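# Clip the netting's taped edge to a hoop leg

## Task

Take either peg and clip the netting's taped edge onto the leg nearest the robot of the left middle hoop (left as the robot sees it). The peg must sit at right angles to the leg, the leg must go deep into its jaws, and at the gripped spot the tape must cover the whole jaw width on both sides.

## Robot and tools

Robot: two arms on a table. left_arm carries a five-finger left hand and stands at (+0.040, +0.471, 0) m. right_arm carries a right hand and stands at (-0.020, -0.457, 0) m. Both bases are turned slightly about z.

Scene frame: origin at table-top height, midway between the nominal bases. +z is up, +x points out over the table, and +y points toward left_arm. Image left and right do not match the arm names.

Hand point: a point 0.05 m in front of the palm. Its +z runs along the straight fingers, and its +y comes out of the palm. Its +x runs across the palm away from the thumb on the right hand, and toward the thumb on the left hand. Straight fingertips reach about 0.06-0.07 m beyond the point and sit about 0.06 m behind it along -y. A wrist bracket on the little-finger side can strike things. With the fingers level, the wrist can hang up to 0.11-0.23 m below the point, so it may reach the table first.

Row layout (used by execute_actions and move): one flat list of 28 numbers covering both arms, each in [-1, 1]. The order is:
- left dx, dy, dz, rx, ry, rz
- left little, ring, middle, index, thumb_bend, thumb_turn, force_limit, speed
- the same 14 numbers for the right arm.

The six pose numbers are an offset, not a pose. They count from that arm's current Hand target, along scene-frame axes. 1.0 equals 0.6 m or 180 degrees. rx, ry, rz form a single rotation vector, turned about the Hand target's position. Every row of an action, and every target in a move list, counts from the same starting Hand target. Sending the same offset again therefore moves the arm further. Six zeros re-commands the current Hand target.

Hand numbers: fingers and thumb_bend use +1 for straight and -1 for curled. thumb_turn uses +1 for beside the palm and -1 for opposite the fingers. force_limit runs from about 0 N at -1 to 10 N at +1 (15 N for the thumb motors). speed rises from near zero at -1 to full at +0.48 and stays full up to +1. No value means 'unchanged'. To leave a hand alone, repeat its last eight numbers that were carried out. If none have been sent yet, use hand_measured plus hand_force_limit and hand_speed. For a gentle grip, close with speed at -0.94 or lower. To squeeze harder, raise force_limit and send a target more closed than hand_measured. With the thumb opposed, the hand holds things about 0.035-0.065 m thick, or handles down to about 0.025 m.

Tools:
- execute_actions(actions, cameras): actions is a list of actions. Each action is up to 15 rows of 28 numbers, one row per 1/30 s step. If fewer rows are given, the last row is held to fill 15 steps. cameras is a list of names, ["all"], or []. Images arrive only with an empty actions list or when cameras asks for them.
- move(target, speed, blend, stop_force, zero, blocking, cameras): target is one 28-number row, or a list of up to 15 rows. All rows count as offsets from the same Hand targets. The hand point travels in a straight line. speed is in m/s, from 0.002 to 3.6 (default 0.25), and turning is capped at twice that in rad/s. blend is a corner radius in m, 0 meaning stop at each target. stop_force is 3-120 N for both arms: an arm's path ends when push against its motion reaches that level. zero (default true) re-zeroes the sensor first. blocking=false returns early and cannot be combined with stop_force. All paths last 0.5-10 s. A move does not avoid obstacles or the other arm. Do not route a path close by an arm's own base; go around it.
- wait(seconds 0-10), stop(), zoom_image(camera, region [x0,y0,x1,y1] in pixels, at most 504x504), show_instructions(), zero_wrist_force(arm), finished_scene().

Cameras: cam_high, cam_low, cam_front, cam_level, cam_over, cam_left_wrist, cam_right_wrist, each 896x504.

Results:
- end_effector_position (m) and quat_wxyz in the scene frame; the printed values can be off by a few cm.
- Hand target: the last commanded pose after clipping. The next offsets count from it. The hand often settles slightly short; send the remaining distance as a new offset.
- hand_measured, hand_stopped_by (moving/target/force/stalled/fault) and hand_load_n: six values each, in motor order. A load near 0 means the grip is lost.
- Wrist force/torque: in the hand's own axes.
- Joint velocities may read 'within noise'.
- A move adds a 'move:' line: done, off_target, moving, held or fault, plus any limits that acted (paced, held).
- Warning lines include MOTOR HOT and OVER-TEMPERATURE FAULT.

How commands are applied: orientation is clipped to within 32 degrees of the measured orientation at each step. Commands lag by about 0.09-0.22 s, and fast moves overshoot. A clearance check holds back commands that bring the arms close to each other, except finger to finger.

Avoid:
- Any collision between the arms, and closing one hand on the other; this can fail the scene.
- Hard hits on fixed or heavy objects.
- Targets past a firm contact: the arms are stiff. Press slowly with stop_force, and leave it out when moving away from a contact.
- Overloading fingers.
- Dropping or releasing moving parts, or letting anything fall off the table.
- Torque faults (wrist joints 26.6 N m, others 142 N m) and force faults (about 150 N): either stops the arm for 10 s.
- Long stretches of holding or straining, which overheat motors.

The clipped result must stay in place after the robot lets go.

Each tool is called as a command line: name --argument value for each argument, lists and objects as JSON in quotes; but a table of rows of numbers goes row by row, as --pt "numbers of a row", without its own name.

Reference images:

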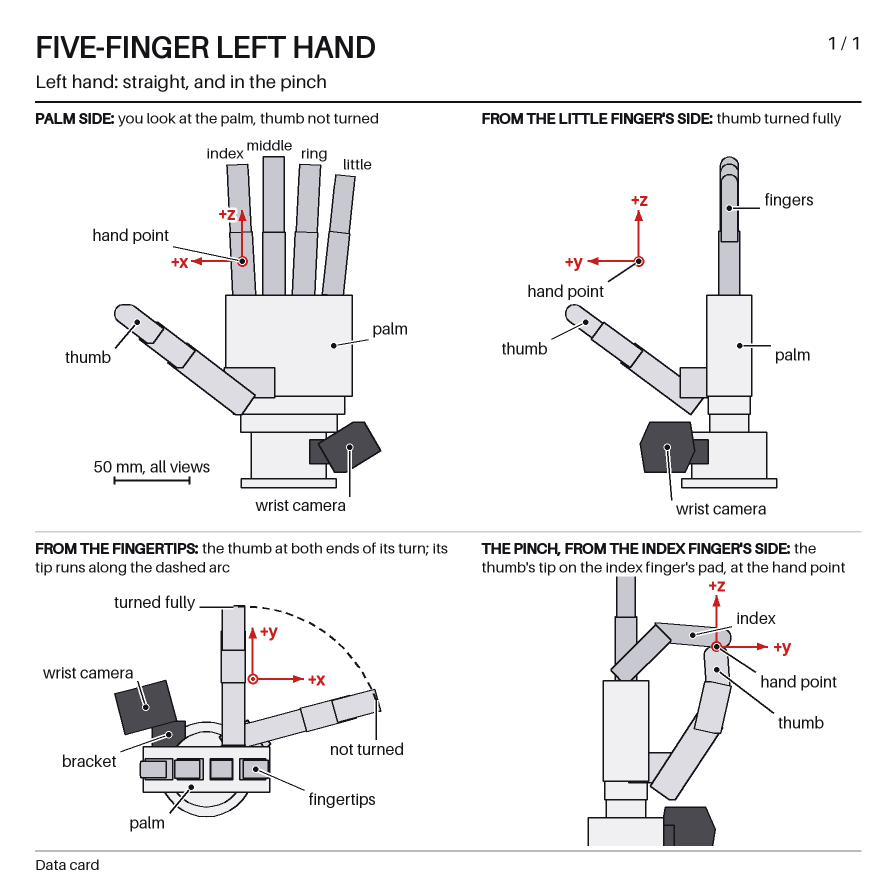

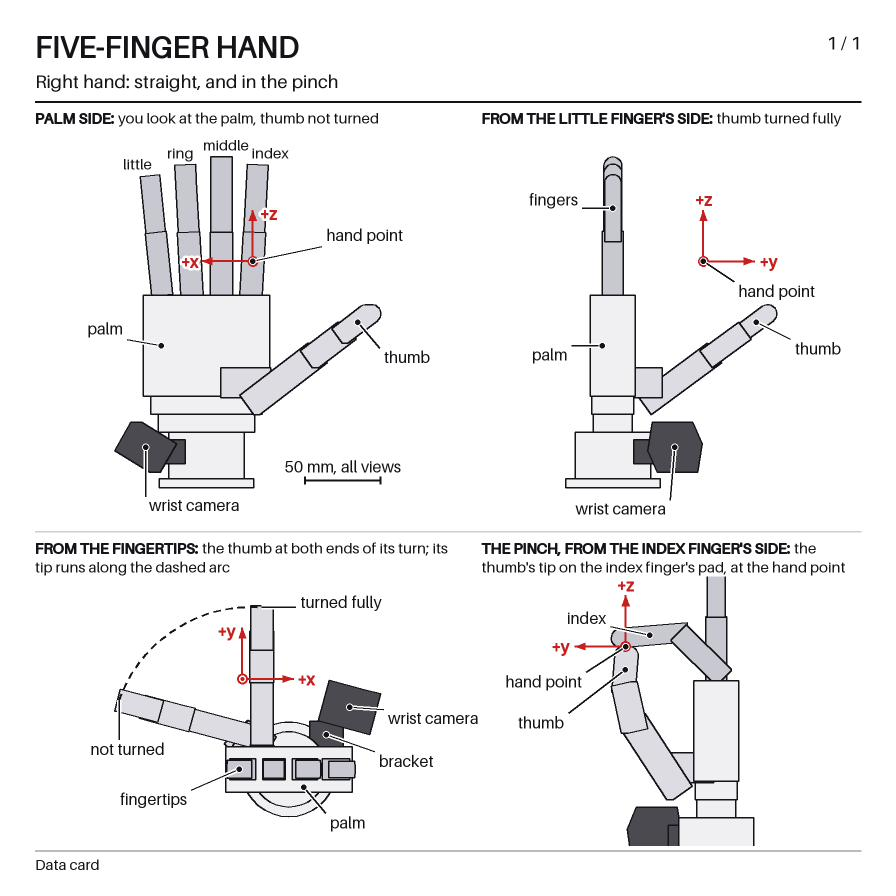

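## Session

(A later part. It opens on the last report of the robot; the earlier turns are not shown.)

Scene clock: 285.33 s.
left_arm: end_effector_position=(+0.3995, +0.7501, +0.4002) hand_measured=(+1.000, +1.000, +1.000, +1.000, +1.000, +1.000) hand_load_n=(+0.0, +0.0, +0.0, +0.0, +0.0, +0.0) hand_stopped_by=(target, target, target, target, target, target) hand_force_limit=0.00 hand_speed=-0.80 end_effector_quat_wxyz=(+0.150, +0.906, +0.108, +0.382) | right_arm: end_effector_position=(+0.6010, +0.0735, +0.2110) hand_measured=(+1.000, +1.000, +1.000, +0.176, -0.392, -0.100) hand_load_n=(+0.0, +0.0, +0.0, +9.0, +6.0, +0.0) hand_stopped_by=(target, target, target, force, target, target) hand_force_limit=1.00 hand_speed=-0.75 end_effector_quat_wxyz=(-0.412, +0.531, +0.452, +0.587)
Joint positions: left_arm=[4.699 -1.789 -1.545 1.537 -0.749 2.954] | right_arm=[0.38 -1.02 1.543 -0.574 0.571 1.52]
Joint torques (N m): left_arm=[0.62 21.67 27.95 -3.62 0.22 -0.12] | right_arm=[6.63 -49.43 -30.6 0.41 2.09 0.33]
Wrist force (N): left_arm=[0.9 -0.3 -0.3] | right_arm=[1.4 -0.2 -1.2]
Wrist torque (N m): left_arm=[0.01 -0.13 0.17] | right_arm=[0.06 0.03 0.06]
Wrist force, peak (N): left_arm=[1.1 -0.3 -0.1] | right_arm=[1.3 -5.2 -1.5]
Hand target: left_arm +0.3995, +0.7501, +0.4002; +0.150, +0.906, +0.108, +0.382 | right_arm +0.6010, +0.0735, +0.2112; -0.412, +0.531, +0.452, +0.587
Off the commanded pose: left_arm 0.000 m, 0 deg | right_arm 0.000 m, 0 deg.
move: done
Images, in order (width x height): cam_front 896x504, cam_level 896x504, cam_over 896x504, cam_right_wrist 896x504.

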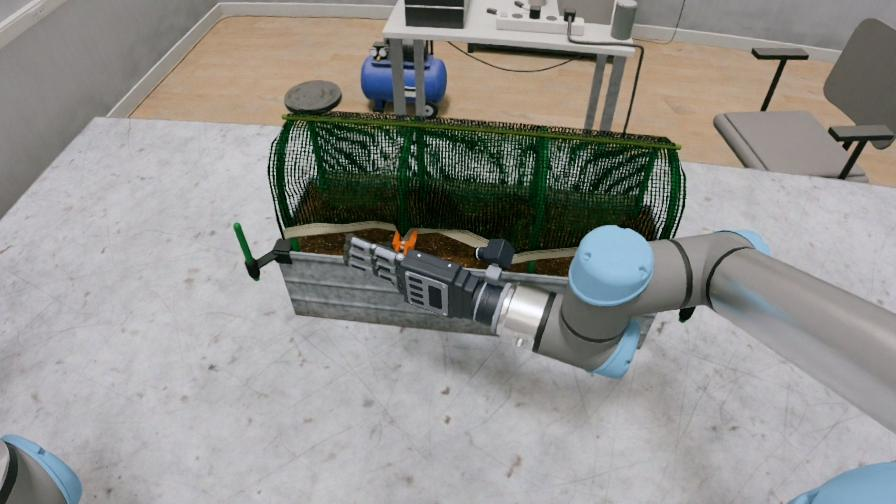

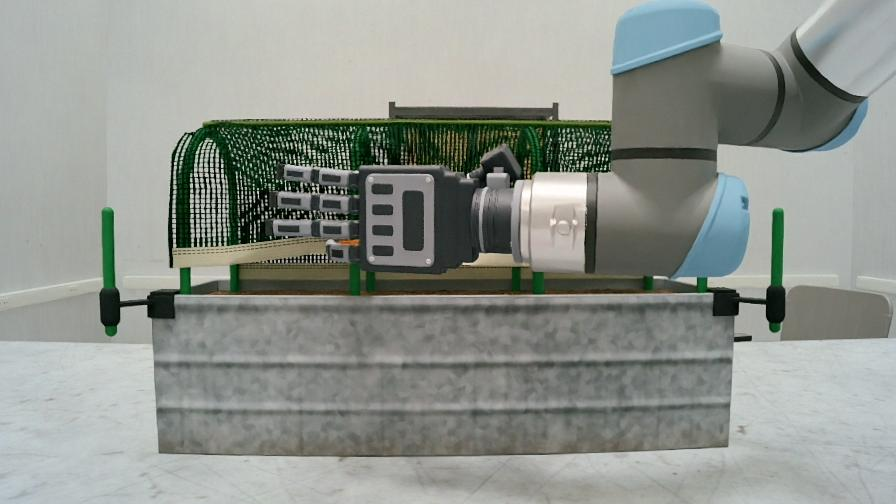

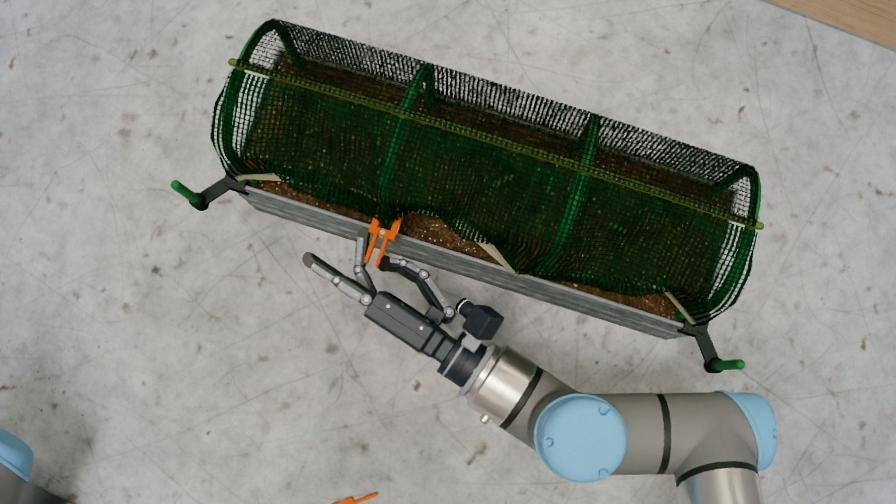

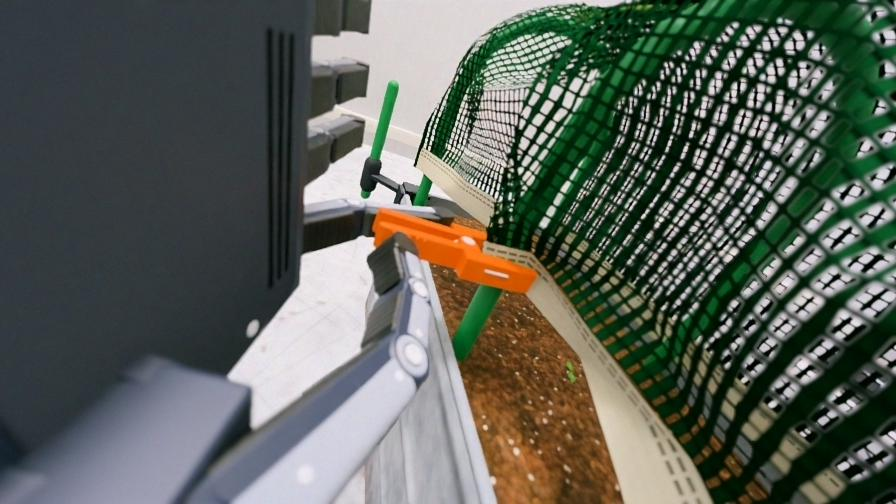

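zoom_image --camera "cam_level" --region '[280, 220, 360, 300]'

zoom_image --camera "cam_level" --region '[160, 200, 360, 300]'

zoom_image --camera "cam_front" --region '[330, 205, 430, 265]'

Scaled by 6.300 from the camera's 896x504 image, which has a finer 1280x720 frame.

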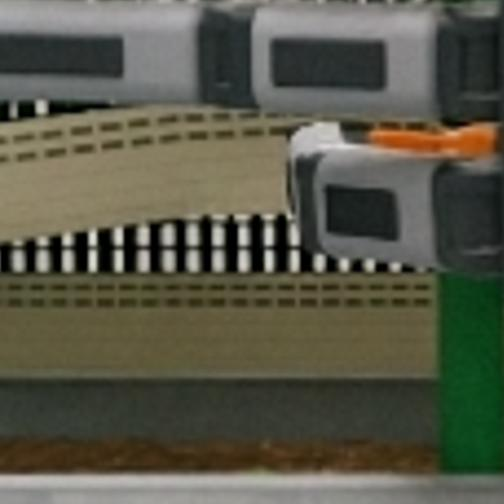

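Scaled by 2.520 from the camera's 896x504 image, which has a finer 1280x720 frame.

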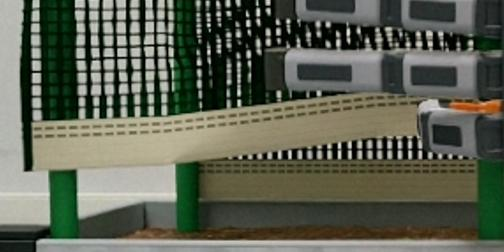

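Scaled by 5.040 from the camera's 896x504 image, which has a finer 1280x720 frame.

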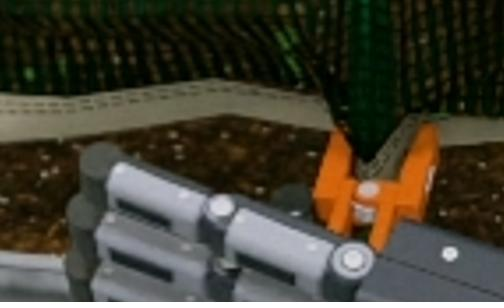

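move --pt "0 0 0 0 0 0 1 1 1 1 1 1 0.0 -0.8 0.0092 0.0004 0 0 0 0 1 1 1 0.17 -0.40 -0.10 1.0 -0.75" --speed 0.012 --cameras '["cam_front","cam_level","cam_over","cam_right_wrist"]'

zoom_image --camera "cam_front" --region '[385, 220, 430, 260]'

zoom_image --camera "cam_right_wrist" --region '[450, 200, 560, 310]'

zoom_image --camera "cam_over" --region '[360, 205, 410, 250]'

zoom_image --camera "cam_level" --region '[280, 220, 360, 300]'

Scene clock: 288.13 s.
left_arm: end_effector_position=(+0.3995, +0.7501, +0.4002) hand_measured=(+1.000, +1.000, +1.000, +1.000, +1.000, +1.000) hand_load_n=(+0.0, +0.0, +0.0, +0.0, +0.0, +0.5) hand_stopped_by=(target, target, target, target, target, target) hand_force_limit=0.00 hand_speed=-0.80 end_effector_quat_wxyz=(+0.150, +0.906, +0.108, +0.382) | right_arm: end_effector_position=(+0.6064, +0.0738, +0.2112) hand_measured=(+1.000, +1.000, +1.000, +0.176, -0.392, -0.100) hand_load_n=(+0.0, +0.0, +0.0, +10.0, +5.5, +0.0) hand_stopped_by=(target, target, target, force, target, target) hand_force_limit=1.00 hand_speed=-0.75 end_effector_quat_wxyz=(-0.412, +0.531, +0.452, +0.587)
Joint positions: left_arm=[4.699 -1.789 -1.545 1.537 -0.749 2.954] | right_arm=[0.378 -1.011 1.527 -0.567 0.569 1.52]
Joint torques (N m): left_arm=[0.14 20.2 28.49 -3.7 0.14 -0.17] | right_arm=[-7.33 -32.32 -30.45 0 -0.29 1.09]
Wrist force (N): left_arm=[0.9 -0.5 -0.2] | right_arm=[2.3 -3.7 -1.0]
Wrist torque (N m): left_arm=[-0.03 -0.13 0.18] | right_arm=[0.12 -0.05 0.10]
Wrist force, peak (N): left_arm=[0.9 -0.6 -0.3] | right_arm=[2.3 -4.0 -1.1]
Hand target: left_arm +0.3995, +0.7501, +0.4002; +0.150, +0.906, +0.108, +0.382 | right_arm +0.6065, +0.0738, +0.2112; -0.412, +0.531, +0.452, +0.587
Off the commanded pose: left_arm 0.000 m, 0 deg | right_arm 0.000 m, 0 deg.
move: done
Images, in order (width x height): cam_front 896x504, cam_level 896x504, cam_over 896x504, cam_right_wrist 896x504.

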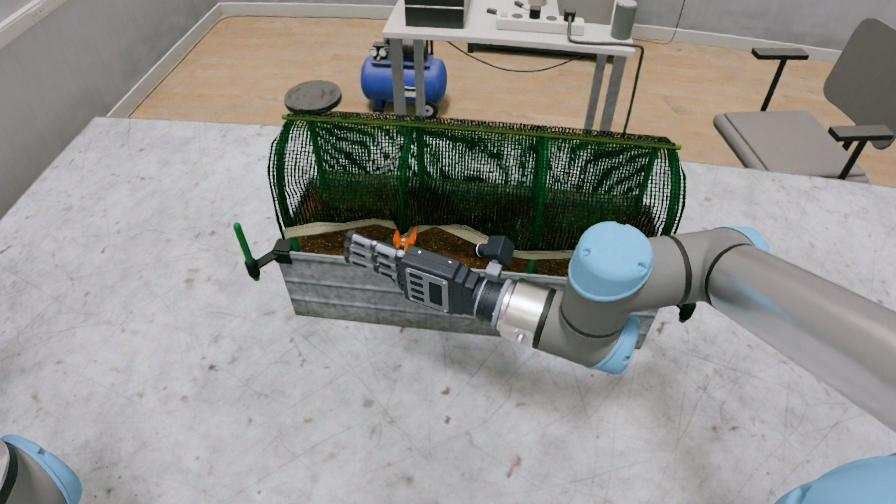

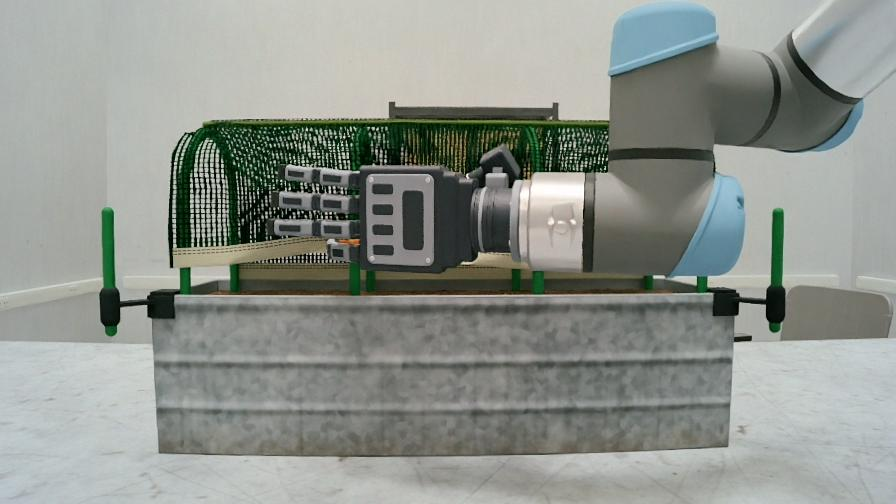

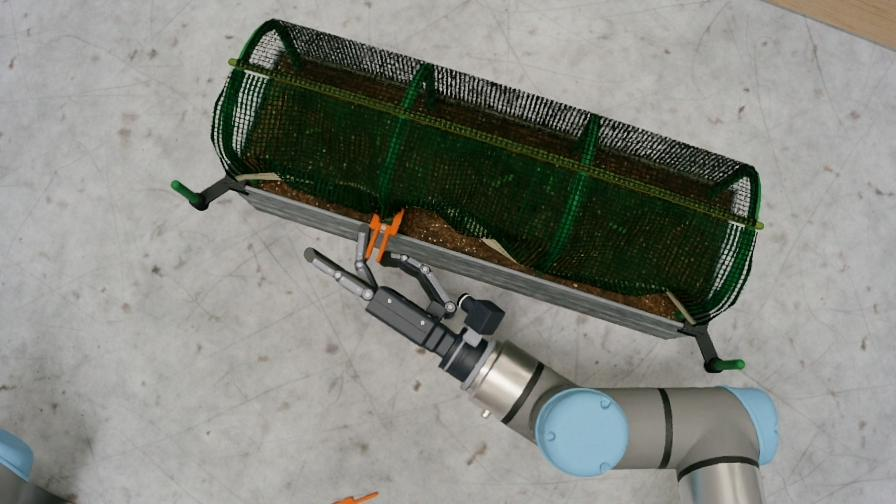

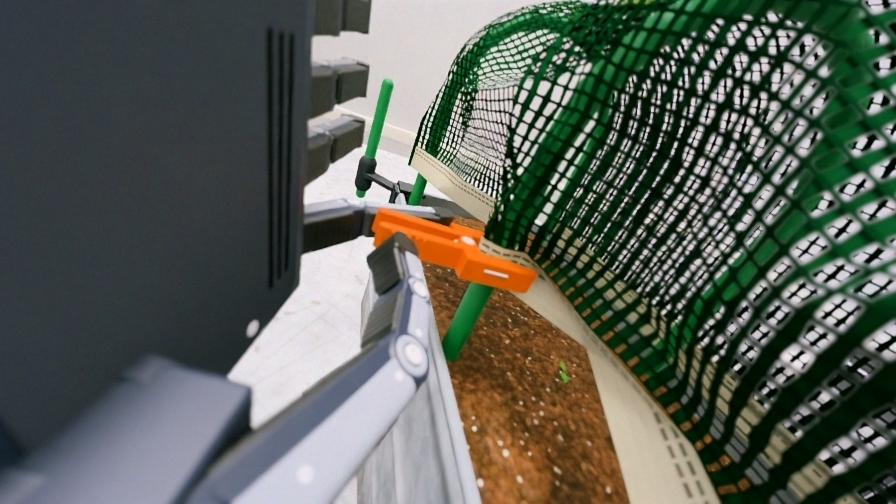

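Scaled by 11.200 from the camera's 896x504 image, which has a finer 1280x720 frame.

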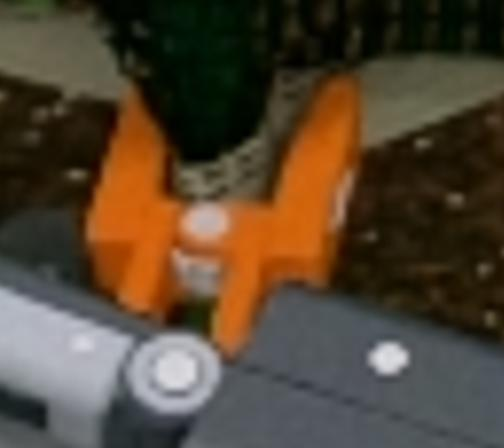

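Scaled by 4.582 from the camera's 896x504 image, which has a finer 1280x720 frame.

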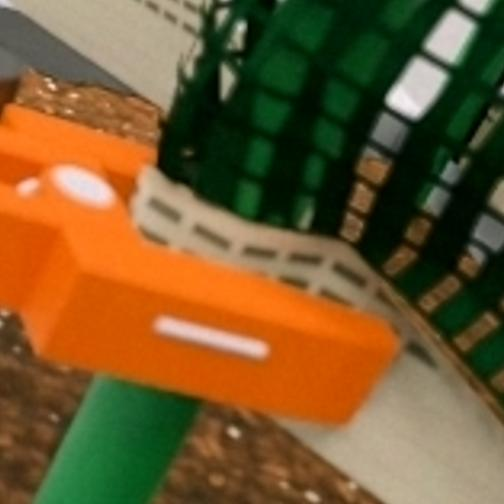

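Scaled by 10.080 from the camera's 896x504 image, which has a finer 1280x720 frame.

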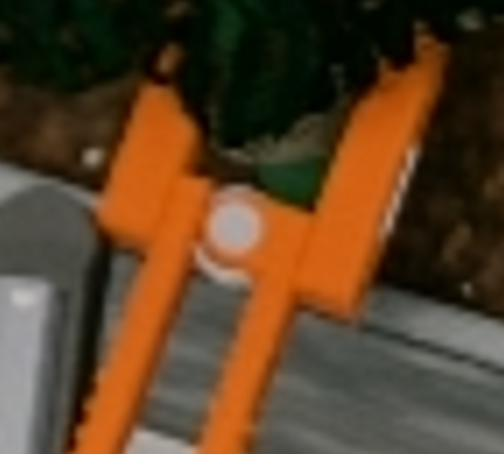

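Scaled by 6.300 from the camera's 896x504 image, which has a finer 1280x720 frame.

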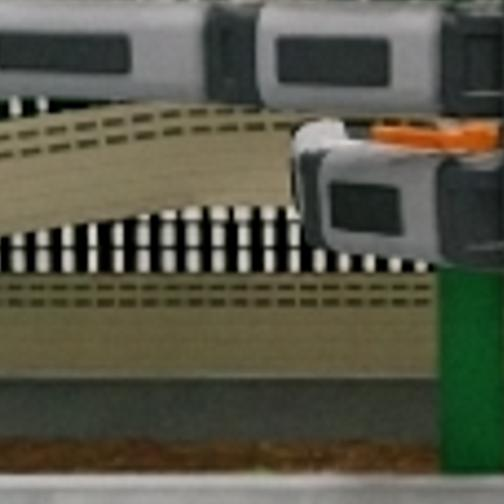

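move --pt "0 0 0 0 0 0 1 1 1 1 1 1 0.0 -0.8 0 -0.0008 0 0 0 0 1 1 1 0.216 -0.345 -0.165 1.0 -0.8" --speed 0.01 --cameras '["cam_front","cam_over","cam_right_wrist"]'

zoom_image --camera "cam_front" --region '[385, 220, 430, 260]'

zoom_image --camera "cam_right_wrist" --region '[340, 160, 580, 330]'

zoom_image --camera "cam_over" --region '[350, 205, 410, 265]'

Scene clock: 290.10 s.
left_arm: end_effector_position=(+0.3995, +0.7501, +0.4002) hand_measured=(+1.000, +1.000, +1.000, +1.000, +1.000, +1.000) hand_load_n=(+0.0, +0.0, +0.0, +0.0, -0.5, +0.0) hand_stopped_by=(target, target, target, target, target, target) hand_force_limit=0.00 hand_speed=-0.80 end_effector_quat_wxyz=(+0.150, +0.906, +0.108, +0.382) | right_arm: end_effector_position=(+0.6065, +0.0733, +0.2112) hand_measured=(+1.000, +1.000, +1.000, +0.218, -0.346, -0.164) hand_load_n=(+0.0, +0.0, +0.0, +6.0, -3.0, +0.5) hand_stopped_by=(target, target, target, target, target, target) hand_force_limit=1.00 hand_speed=-0.80 end_effector_quat_wxyz=(-0.412, +0.531, +0.452, +0.587)
Joint positions: left_arm=[4.699 -1.789 -1.545 1.537 -0.749 2.954] | right_arm=[0.377 -1.011 1.527 -0.567 0.568 1.52]
Joint torques (N m): left_arm=[0.17 20.3 27.99 -3.8 0.11 -0.02] | right_arm=[-6.7 -49.46 -6.32 -3.42 -0.59 1.17]
Wrist force (N): left_arm=[0.6 -0.5 0.0] | right_arm=[2.3 -3.7 -4.4]
Wrist torque (N m): left_arm=[-0.03 -0.07 0.16] | right_arm=[0.02 -0.07 0.08]
Wrist force, peak (N): left_arm=[1.0 -0.4 -0.2] | right_arm=[2.3 -3.9 -4.4]
Hand target: left_arm +0.3995, +0.7501, +0.4002; +0.150, +0.906, +0.108, +0.382 | right_arm +0.6065, +0.0733, +0.2112; -0.412, +0.531, +0.452, +0.587
Off the commanded pose: left_arm 0.000 m, 0 deg | right_arm 0.000 m, 0 deg.
move: done
Images, in order (width x height): cam_front 896x504, cam_over 896x504, cam_right_wrist 896x504.

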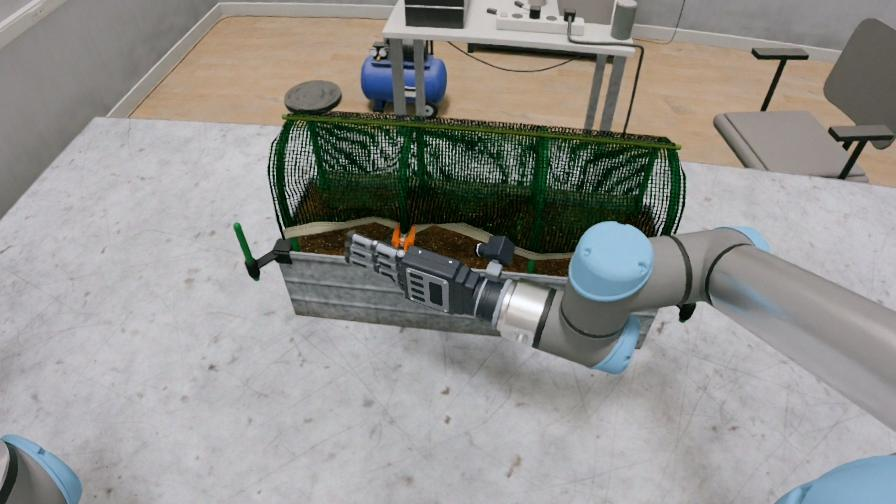

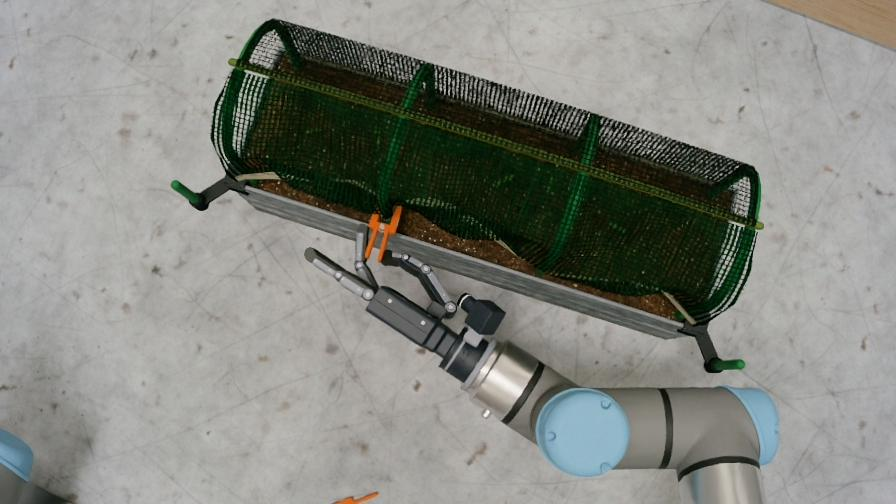

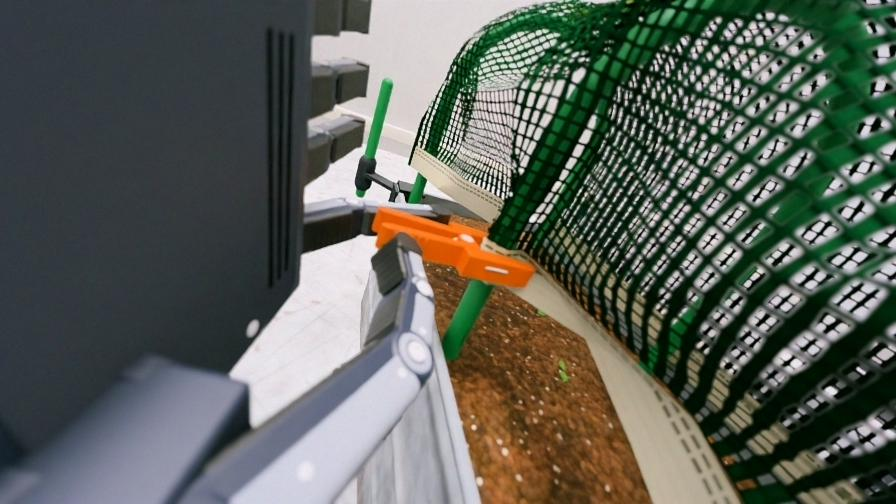

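Scaled by 11.200 from the camera's 896x504 image, which has a finer 1280x720 frame.

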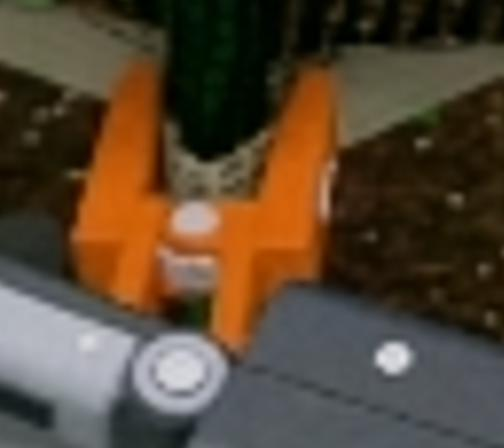

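Scaled by 2.100 from the camera's 896x504 image, which has a finer 1280x720 frame.

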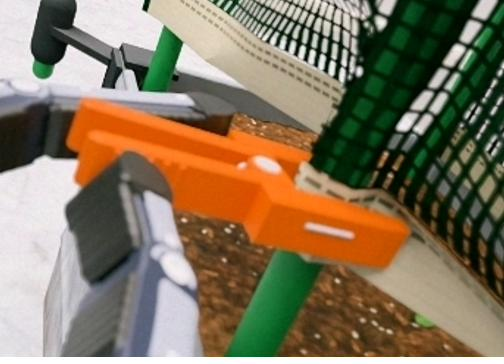

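Scaled by 8.400 from the camera's 896x504 image, which has a finer 1280x720 frame.

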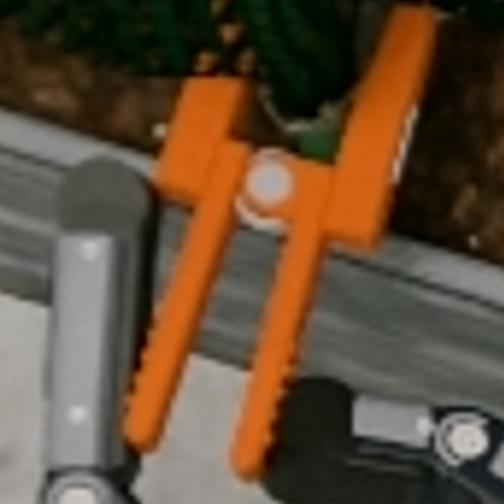

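move --pt "0 0 0 0 0 0 1 1 1 1 1 1 0.0 -0.8 0 0 0 0 0 0 1 1 1 0.29 -0.32 -0.195 1.0 -0.8" --speed 0.01 --cameras '["cam_front","cam_over","cam_right_wrist"]'

zoom_image --camera "cam_front" --region '[385, 220, 430, 260]'

zoom_image --camera "cam_right_wrist" --region '[340, 160, 580, 330]'

zoom_image --camera "cam_over" --region '[350, 205, 410, 265]'

Scene clock: 290.90 s.
left_arm: end_effector_position=(+0.3995, +0.7501, +0.4002) hand_measured=(+1.000, +1.000, +1.000, +1.000, +1.000, +1.000) hand_load_n=(+0.0, +0.0, +0.0, +0.0, -0.5, +0.0) hand_stopped_by=(target, target, target, target, target, target) hand_force_limit=0.00 hand_speed=-0.80 end_effector_quat_wxyz=(+0.150, +0.906, +0.108, +0.382) | right_arm: end_effector_position=(+0.6065, +0.0733, +0.2112) hand_measured=(+1.000, +1.000, +1.000, +0.290, -0.322, -0.194) hand_load_n=(+0.0, +0.0, +0.0, +4.5, -2.5, +0.5) hand_stopped_by=(target, target, target, target, target, target) hand_force_limit=1.00 hand_speed=-0.80 end_effector_quat_wxyz=(-0.412, +0.531, +0.452, +0.587)
Joint positions: left_arm=[4.699 -1.789 -1.545 1.537 -0.749 2.954] | right_arm=[0.377 -1.011 1.527 -0.567 0.568 1.52]
Joint torques (N m): left_arm=[-0.4 21.31 28.22 -3.72 0.16 -0.03] | right_arm=[-4.67 -48.93 -6.62 -2.98 -0.5 1.25]
Wrist force (N): left_arm=[0.8 -0.5 -0.1] | right_arm=[2.1 -3.4 -4.6]
Wrist torque (N m): left_arm=[-0.05 -0.11 0.18] | right_arm=[0.01 -0.01 0.05]
Wrist force, peak (N): left_arm=[0.9 -0.3 -0.4] | right_arm=[2.3 -3.5 -4.9]
Hand target: left_arm +0.3995, +0.7501, +0.4002; +0.150, +0.906, +0.108, +0.382 | right_arm +0.6065, +0.0733, +0.2112; -0.412, +0.531, +0.452, +0.587
Off the commanded pose: left_arm 0.000 m, 0 deg | right_arm 0.000 m, 0 deg.
move: done
Images, in order (width x height): cam_front 896x504, cam_over 896x504, cam_right_wrist 896x504.

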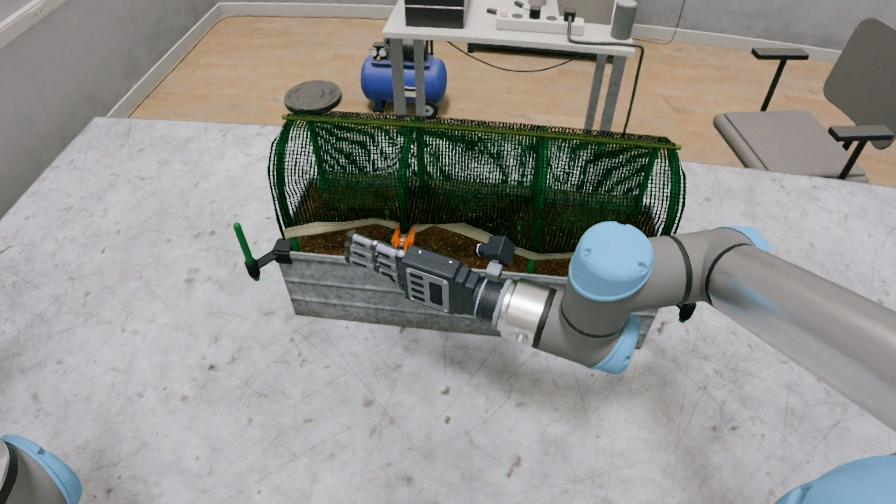

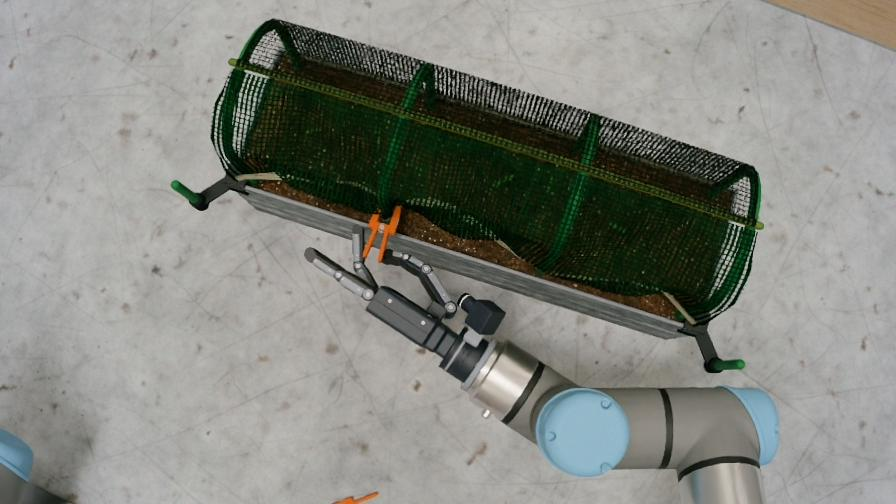

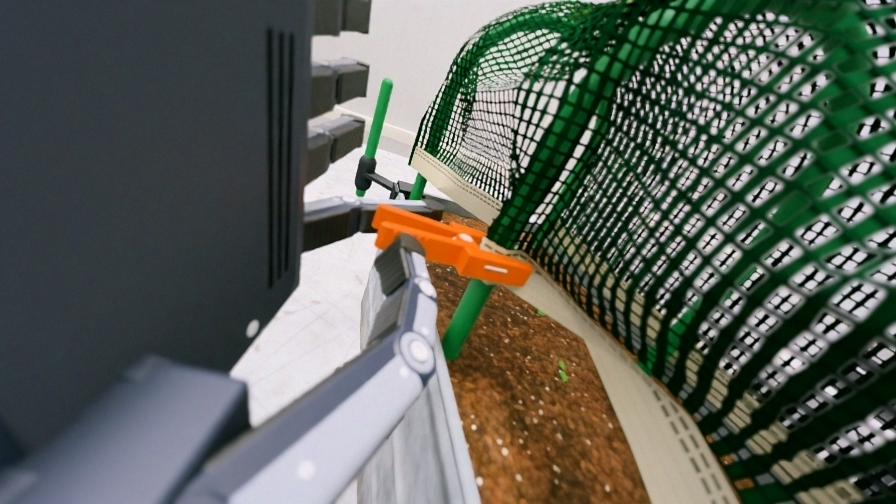

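Scaled by 11.200 from the camera's 896x504 image, which has a finer 1280x720 frame.

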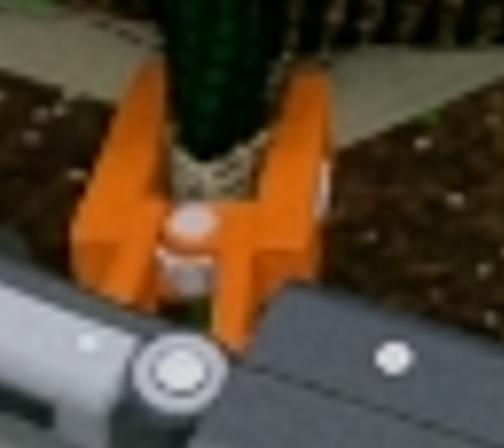

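Scaled by 2.100 from the camera's 896x504 image, which has a finer 1280x720 frame.

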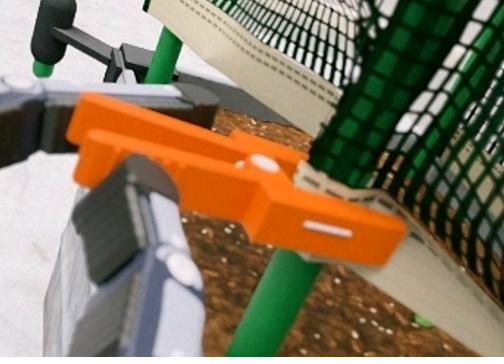

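Scaled by 8.400 from the camera's 896x504 image, which has a finer 1280x720 frame.

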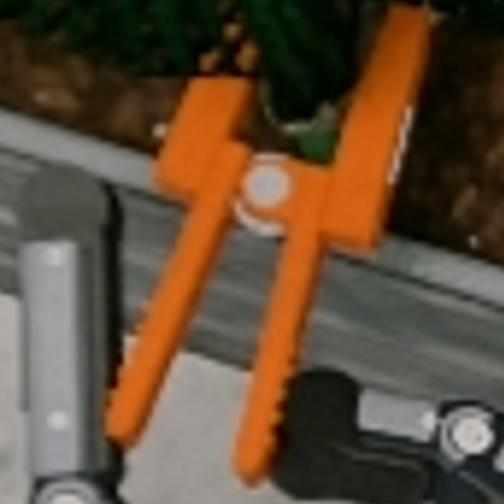

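move --pt "0 0 0 0 0 0 1 1 1 1 1 1 0.0 -0.8 0 0 0 0 0 0 1 1 1 0.37 -0.28 -0.245 1.0 -0.8" --speed 0.01 --cameras '["cam_front","cam_over","cam_right_wrist"]'

zoom_image --camera "cam_front" --region '[385, 220, 430, 260]'

zoom_image --camera "cam_right_wrist" --region '[340, 160, 580, 330]'

zoom_image --camera "cam_over" --region '[350, 205, 410, 265]'

Scene clock: 291.63 s.
left_arm: end_effector_position=(+0.3995, +0.7501, +0.4002) hand_measured=(+1.000, +1.000, +1.000, +1.000, +1.000, +1.000) hand_load_n=(+0.0, +0.0, +0.0, +0.0, +0.0, +0.0) hand_stopped_by=(target, target, target, target, target, target) hand_force_limit=0.00 hand_speed=-0.80 end_effector_quat_wxyz=(+0.150, +0.906, +0.108, +0.382) | right_arm: end_effector_position=(+0.6065, +0.0733, +0.2112) hand_measured=(+1.000, +1.000, +1.000, +0.370, -0.280, -0.244) hand_load_n=(+0.0, +0.0, +0.0, +3.5, -1.0, +0.5) hand_stopped_by=(target, target, target, target, target, target) hand_force_limit=1.00 hand_speed=-0.80 end_effector_quat_wxyz=(-0.412, +0.531, +0.452, +0.587)
Joint positions: left_arm=[4.699 -1.789 -1.545 1.537 -0.749 2.954] | right_arm=[0.377 -1.011 1.527 -0.567 0.568 1.52]
Joint torques (N m): left_arm=[1.37 20.36 28.12 -3.82 0.22 -0.02] | right_arm=[-2.3 -48.96 -5.98 -2.42 -0.48 1.14]
Wrist force (N): left_arm=[0.8 -0.4 -0.2] | right_arm=[2.1 -3.2 -3.5]
Wrist torque (N m): left_arm=[-0.01 -0.11 0.17] | right_arm=[-0.02 -0.04 0.06]
Wrist force, peak (N): left_arm=[0.9 -0.3 -0.3] | right_arm=[2.4 -3.5 -5.0]
Hand target: left_arm +0.3995, +0.7501, +0.4002; +0.150, +0.906, +0.108, +0.382 | right_arm +0.6065, +0.0733, +0.2112; -0.412, +0.531, +0.452, +0.587
Off the commanded pose: left_arm 0.000 m, 0 deg | right_arm 0.000 m, 0 deg.
move: done
Images, in order (width x height): cam_front 896x504, cam_over 896x504, cam_right_wrist 896x504.

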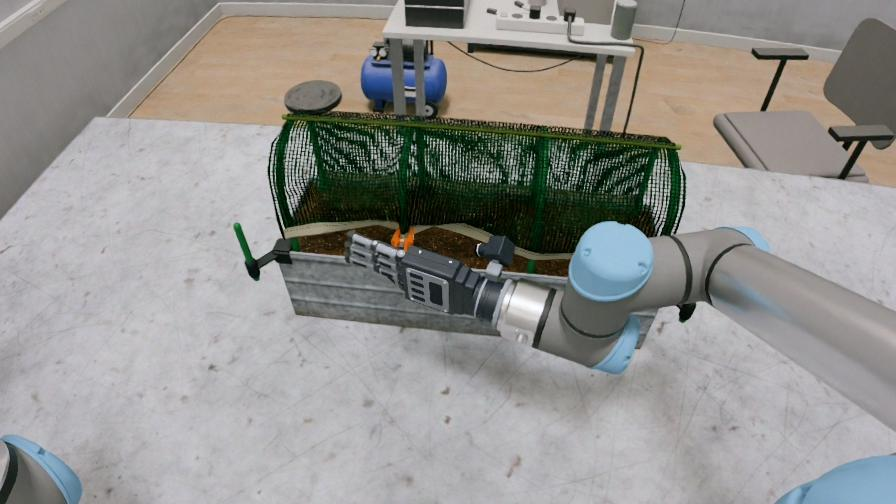

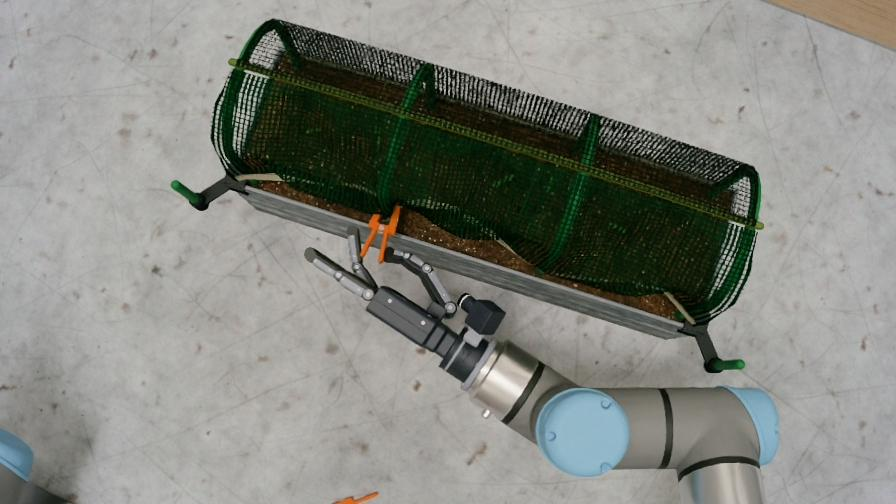

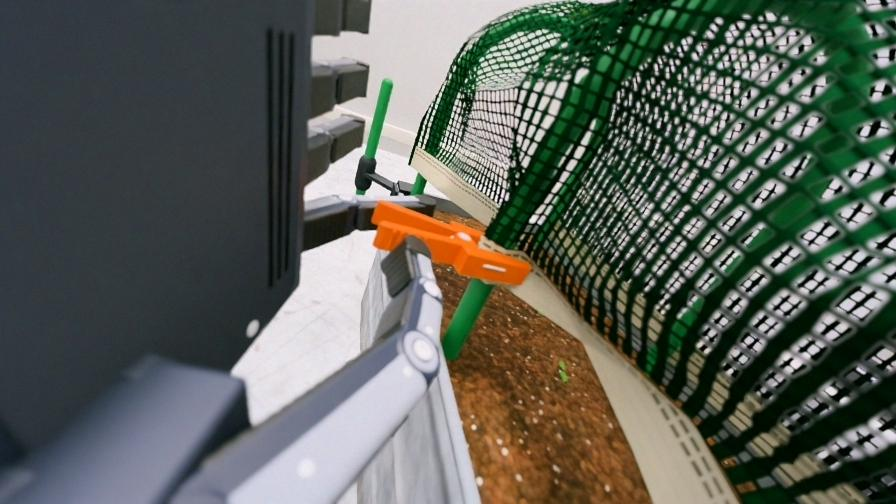

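Scaled by 11.200 from the camera's 896x504 image, which has a finer 1280x720 frame.

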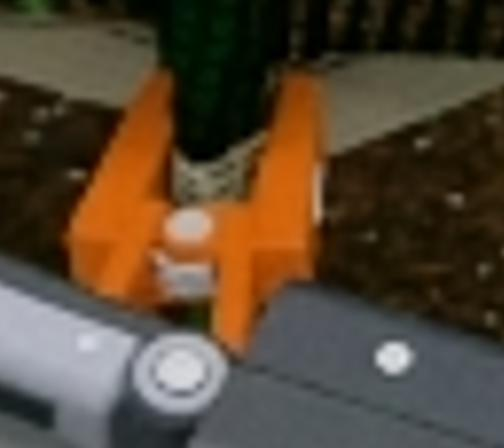

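Scaled by 2.100 from the camera's 896x504 image, which has a finer 1280x720 frame.

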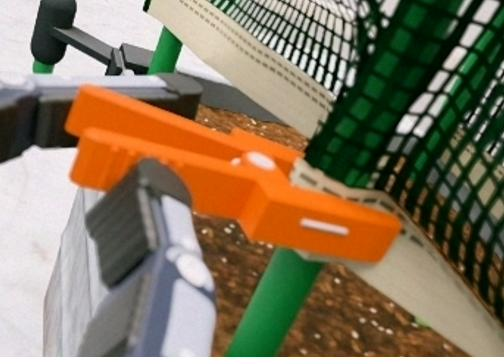

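Scaled by 8.400 from the camera's 896x504 image, which has a finer 1280x720 frame.

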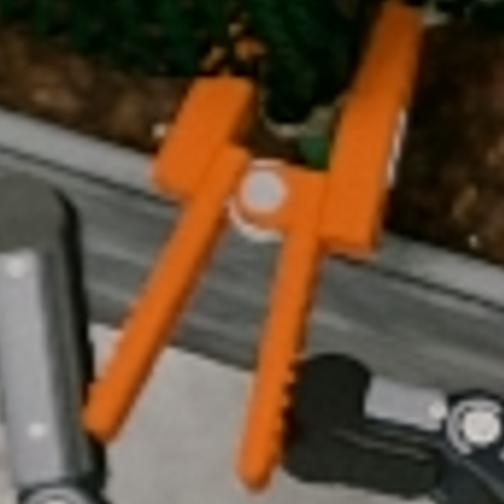

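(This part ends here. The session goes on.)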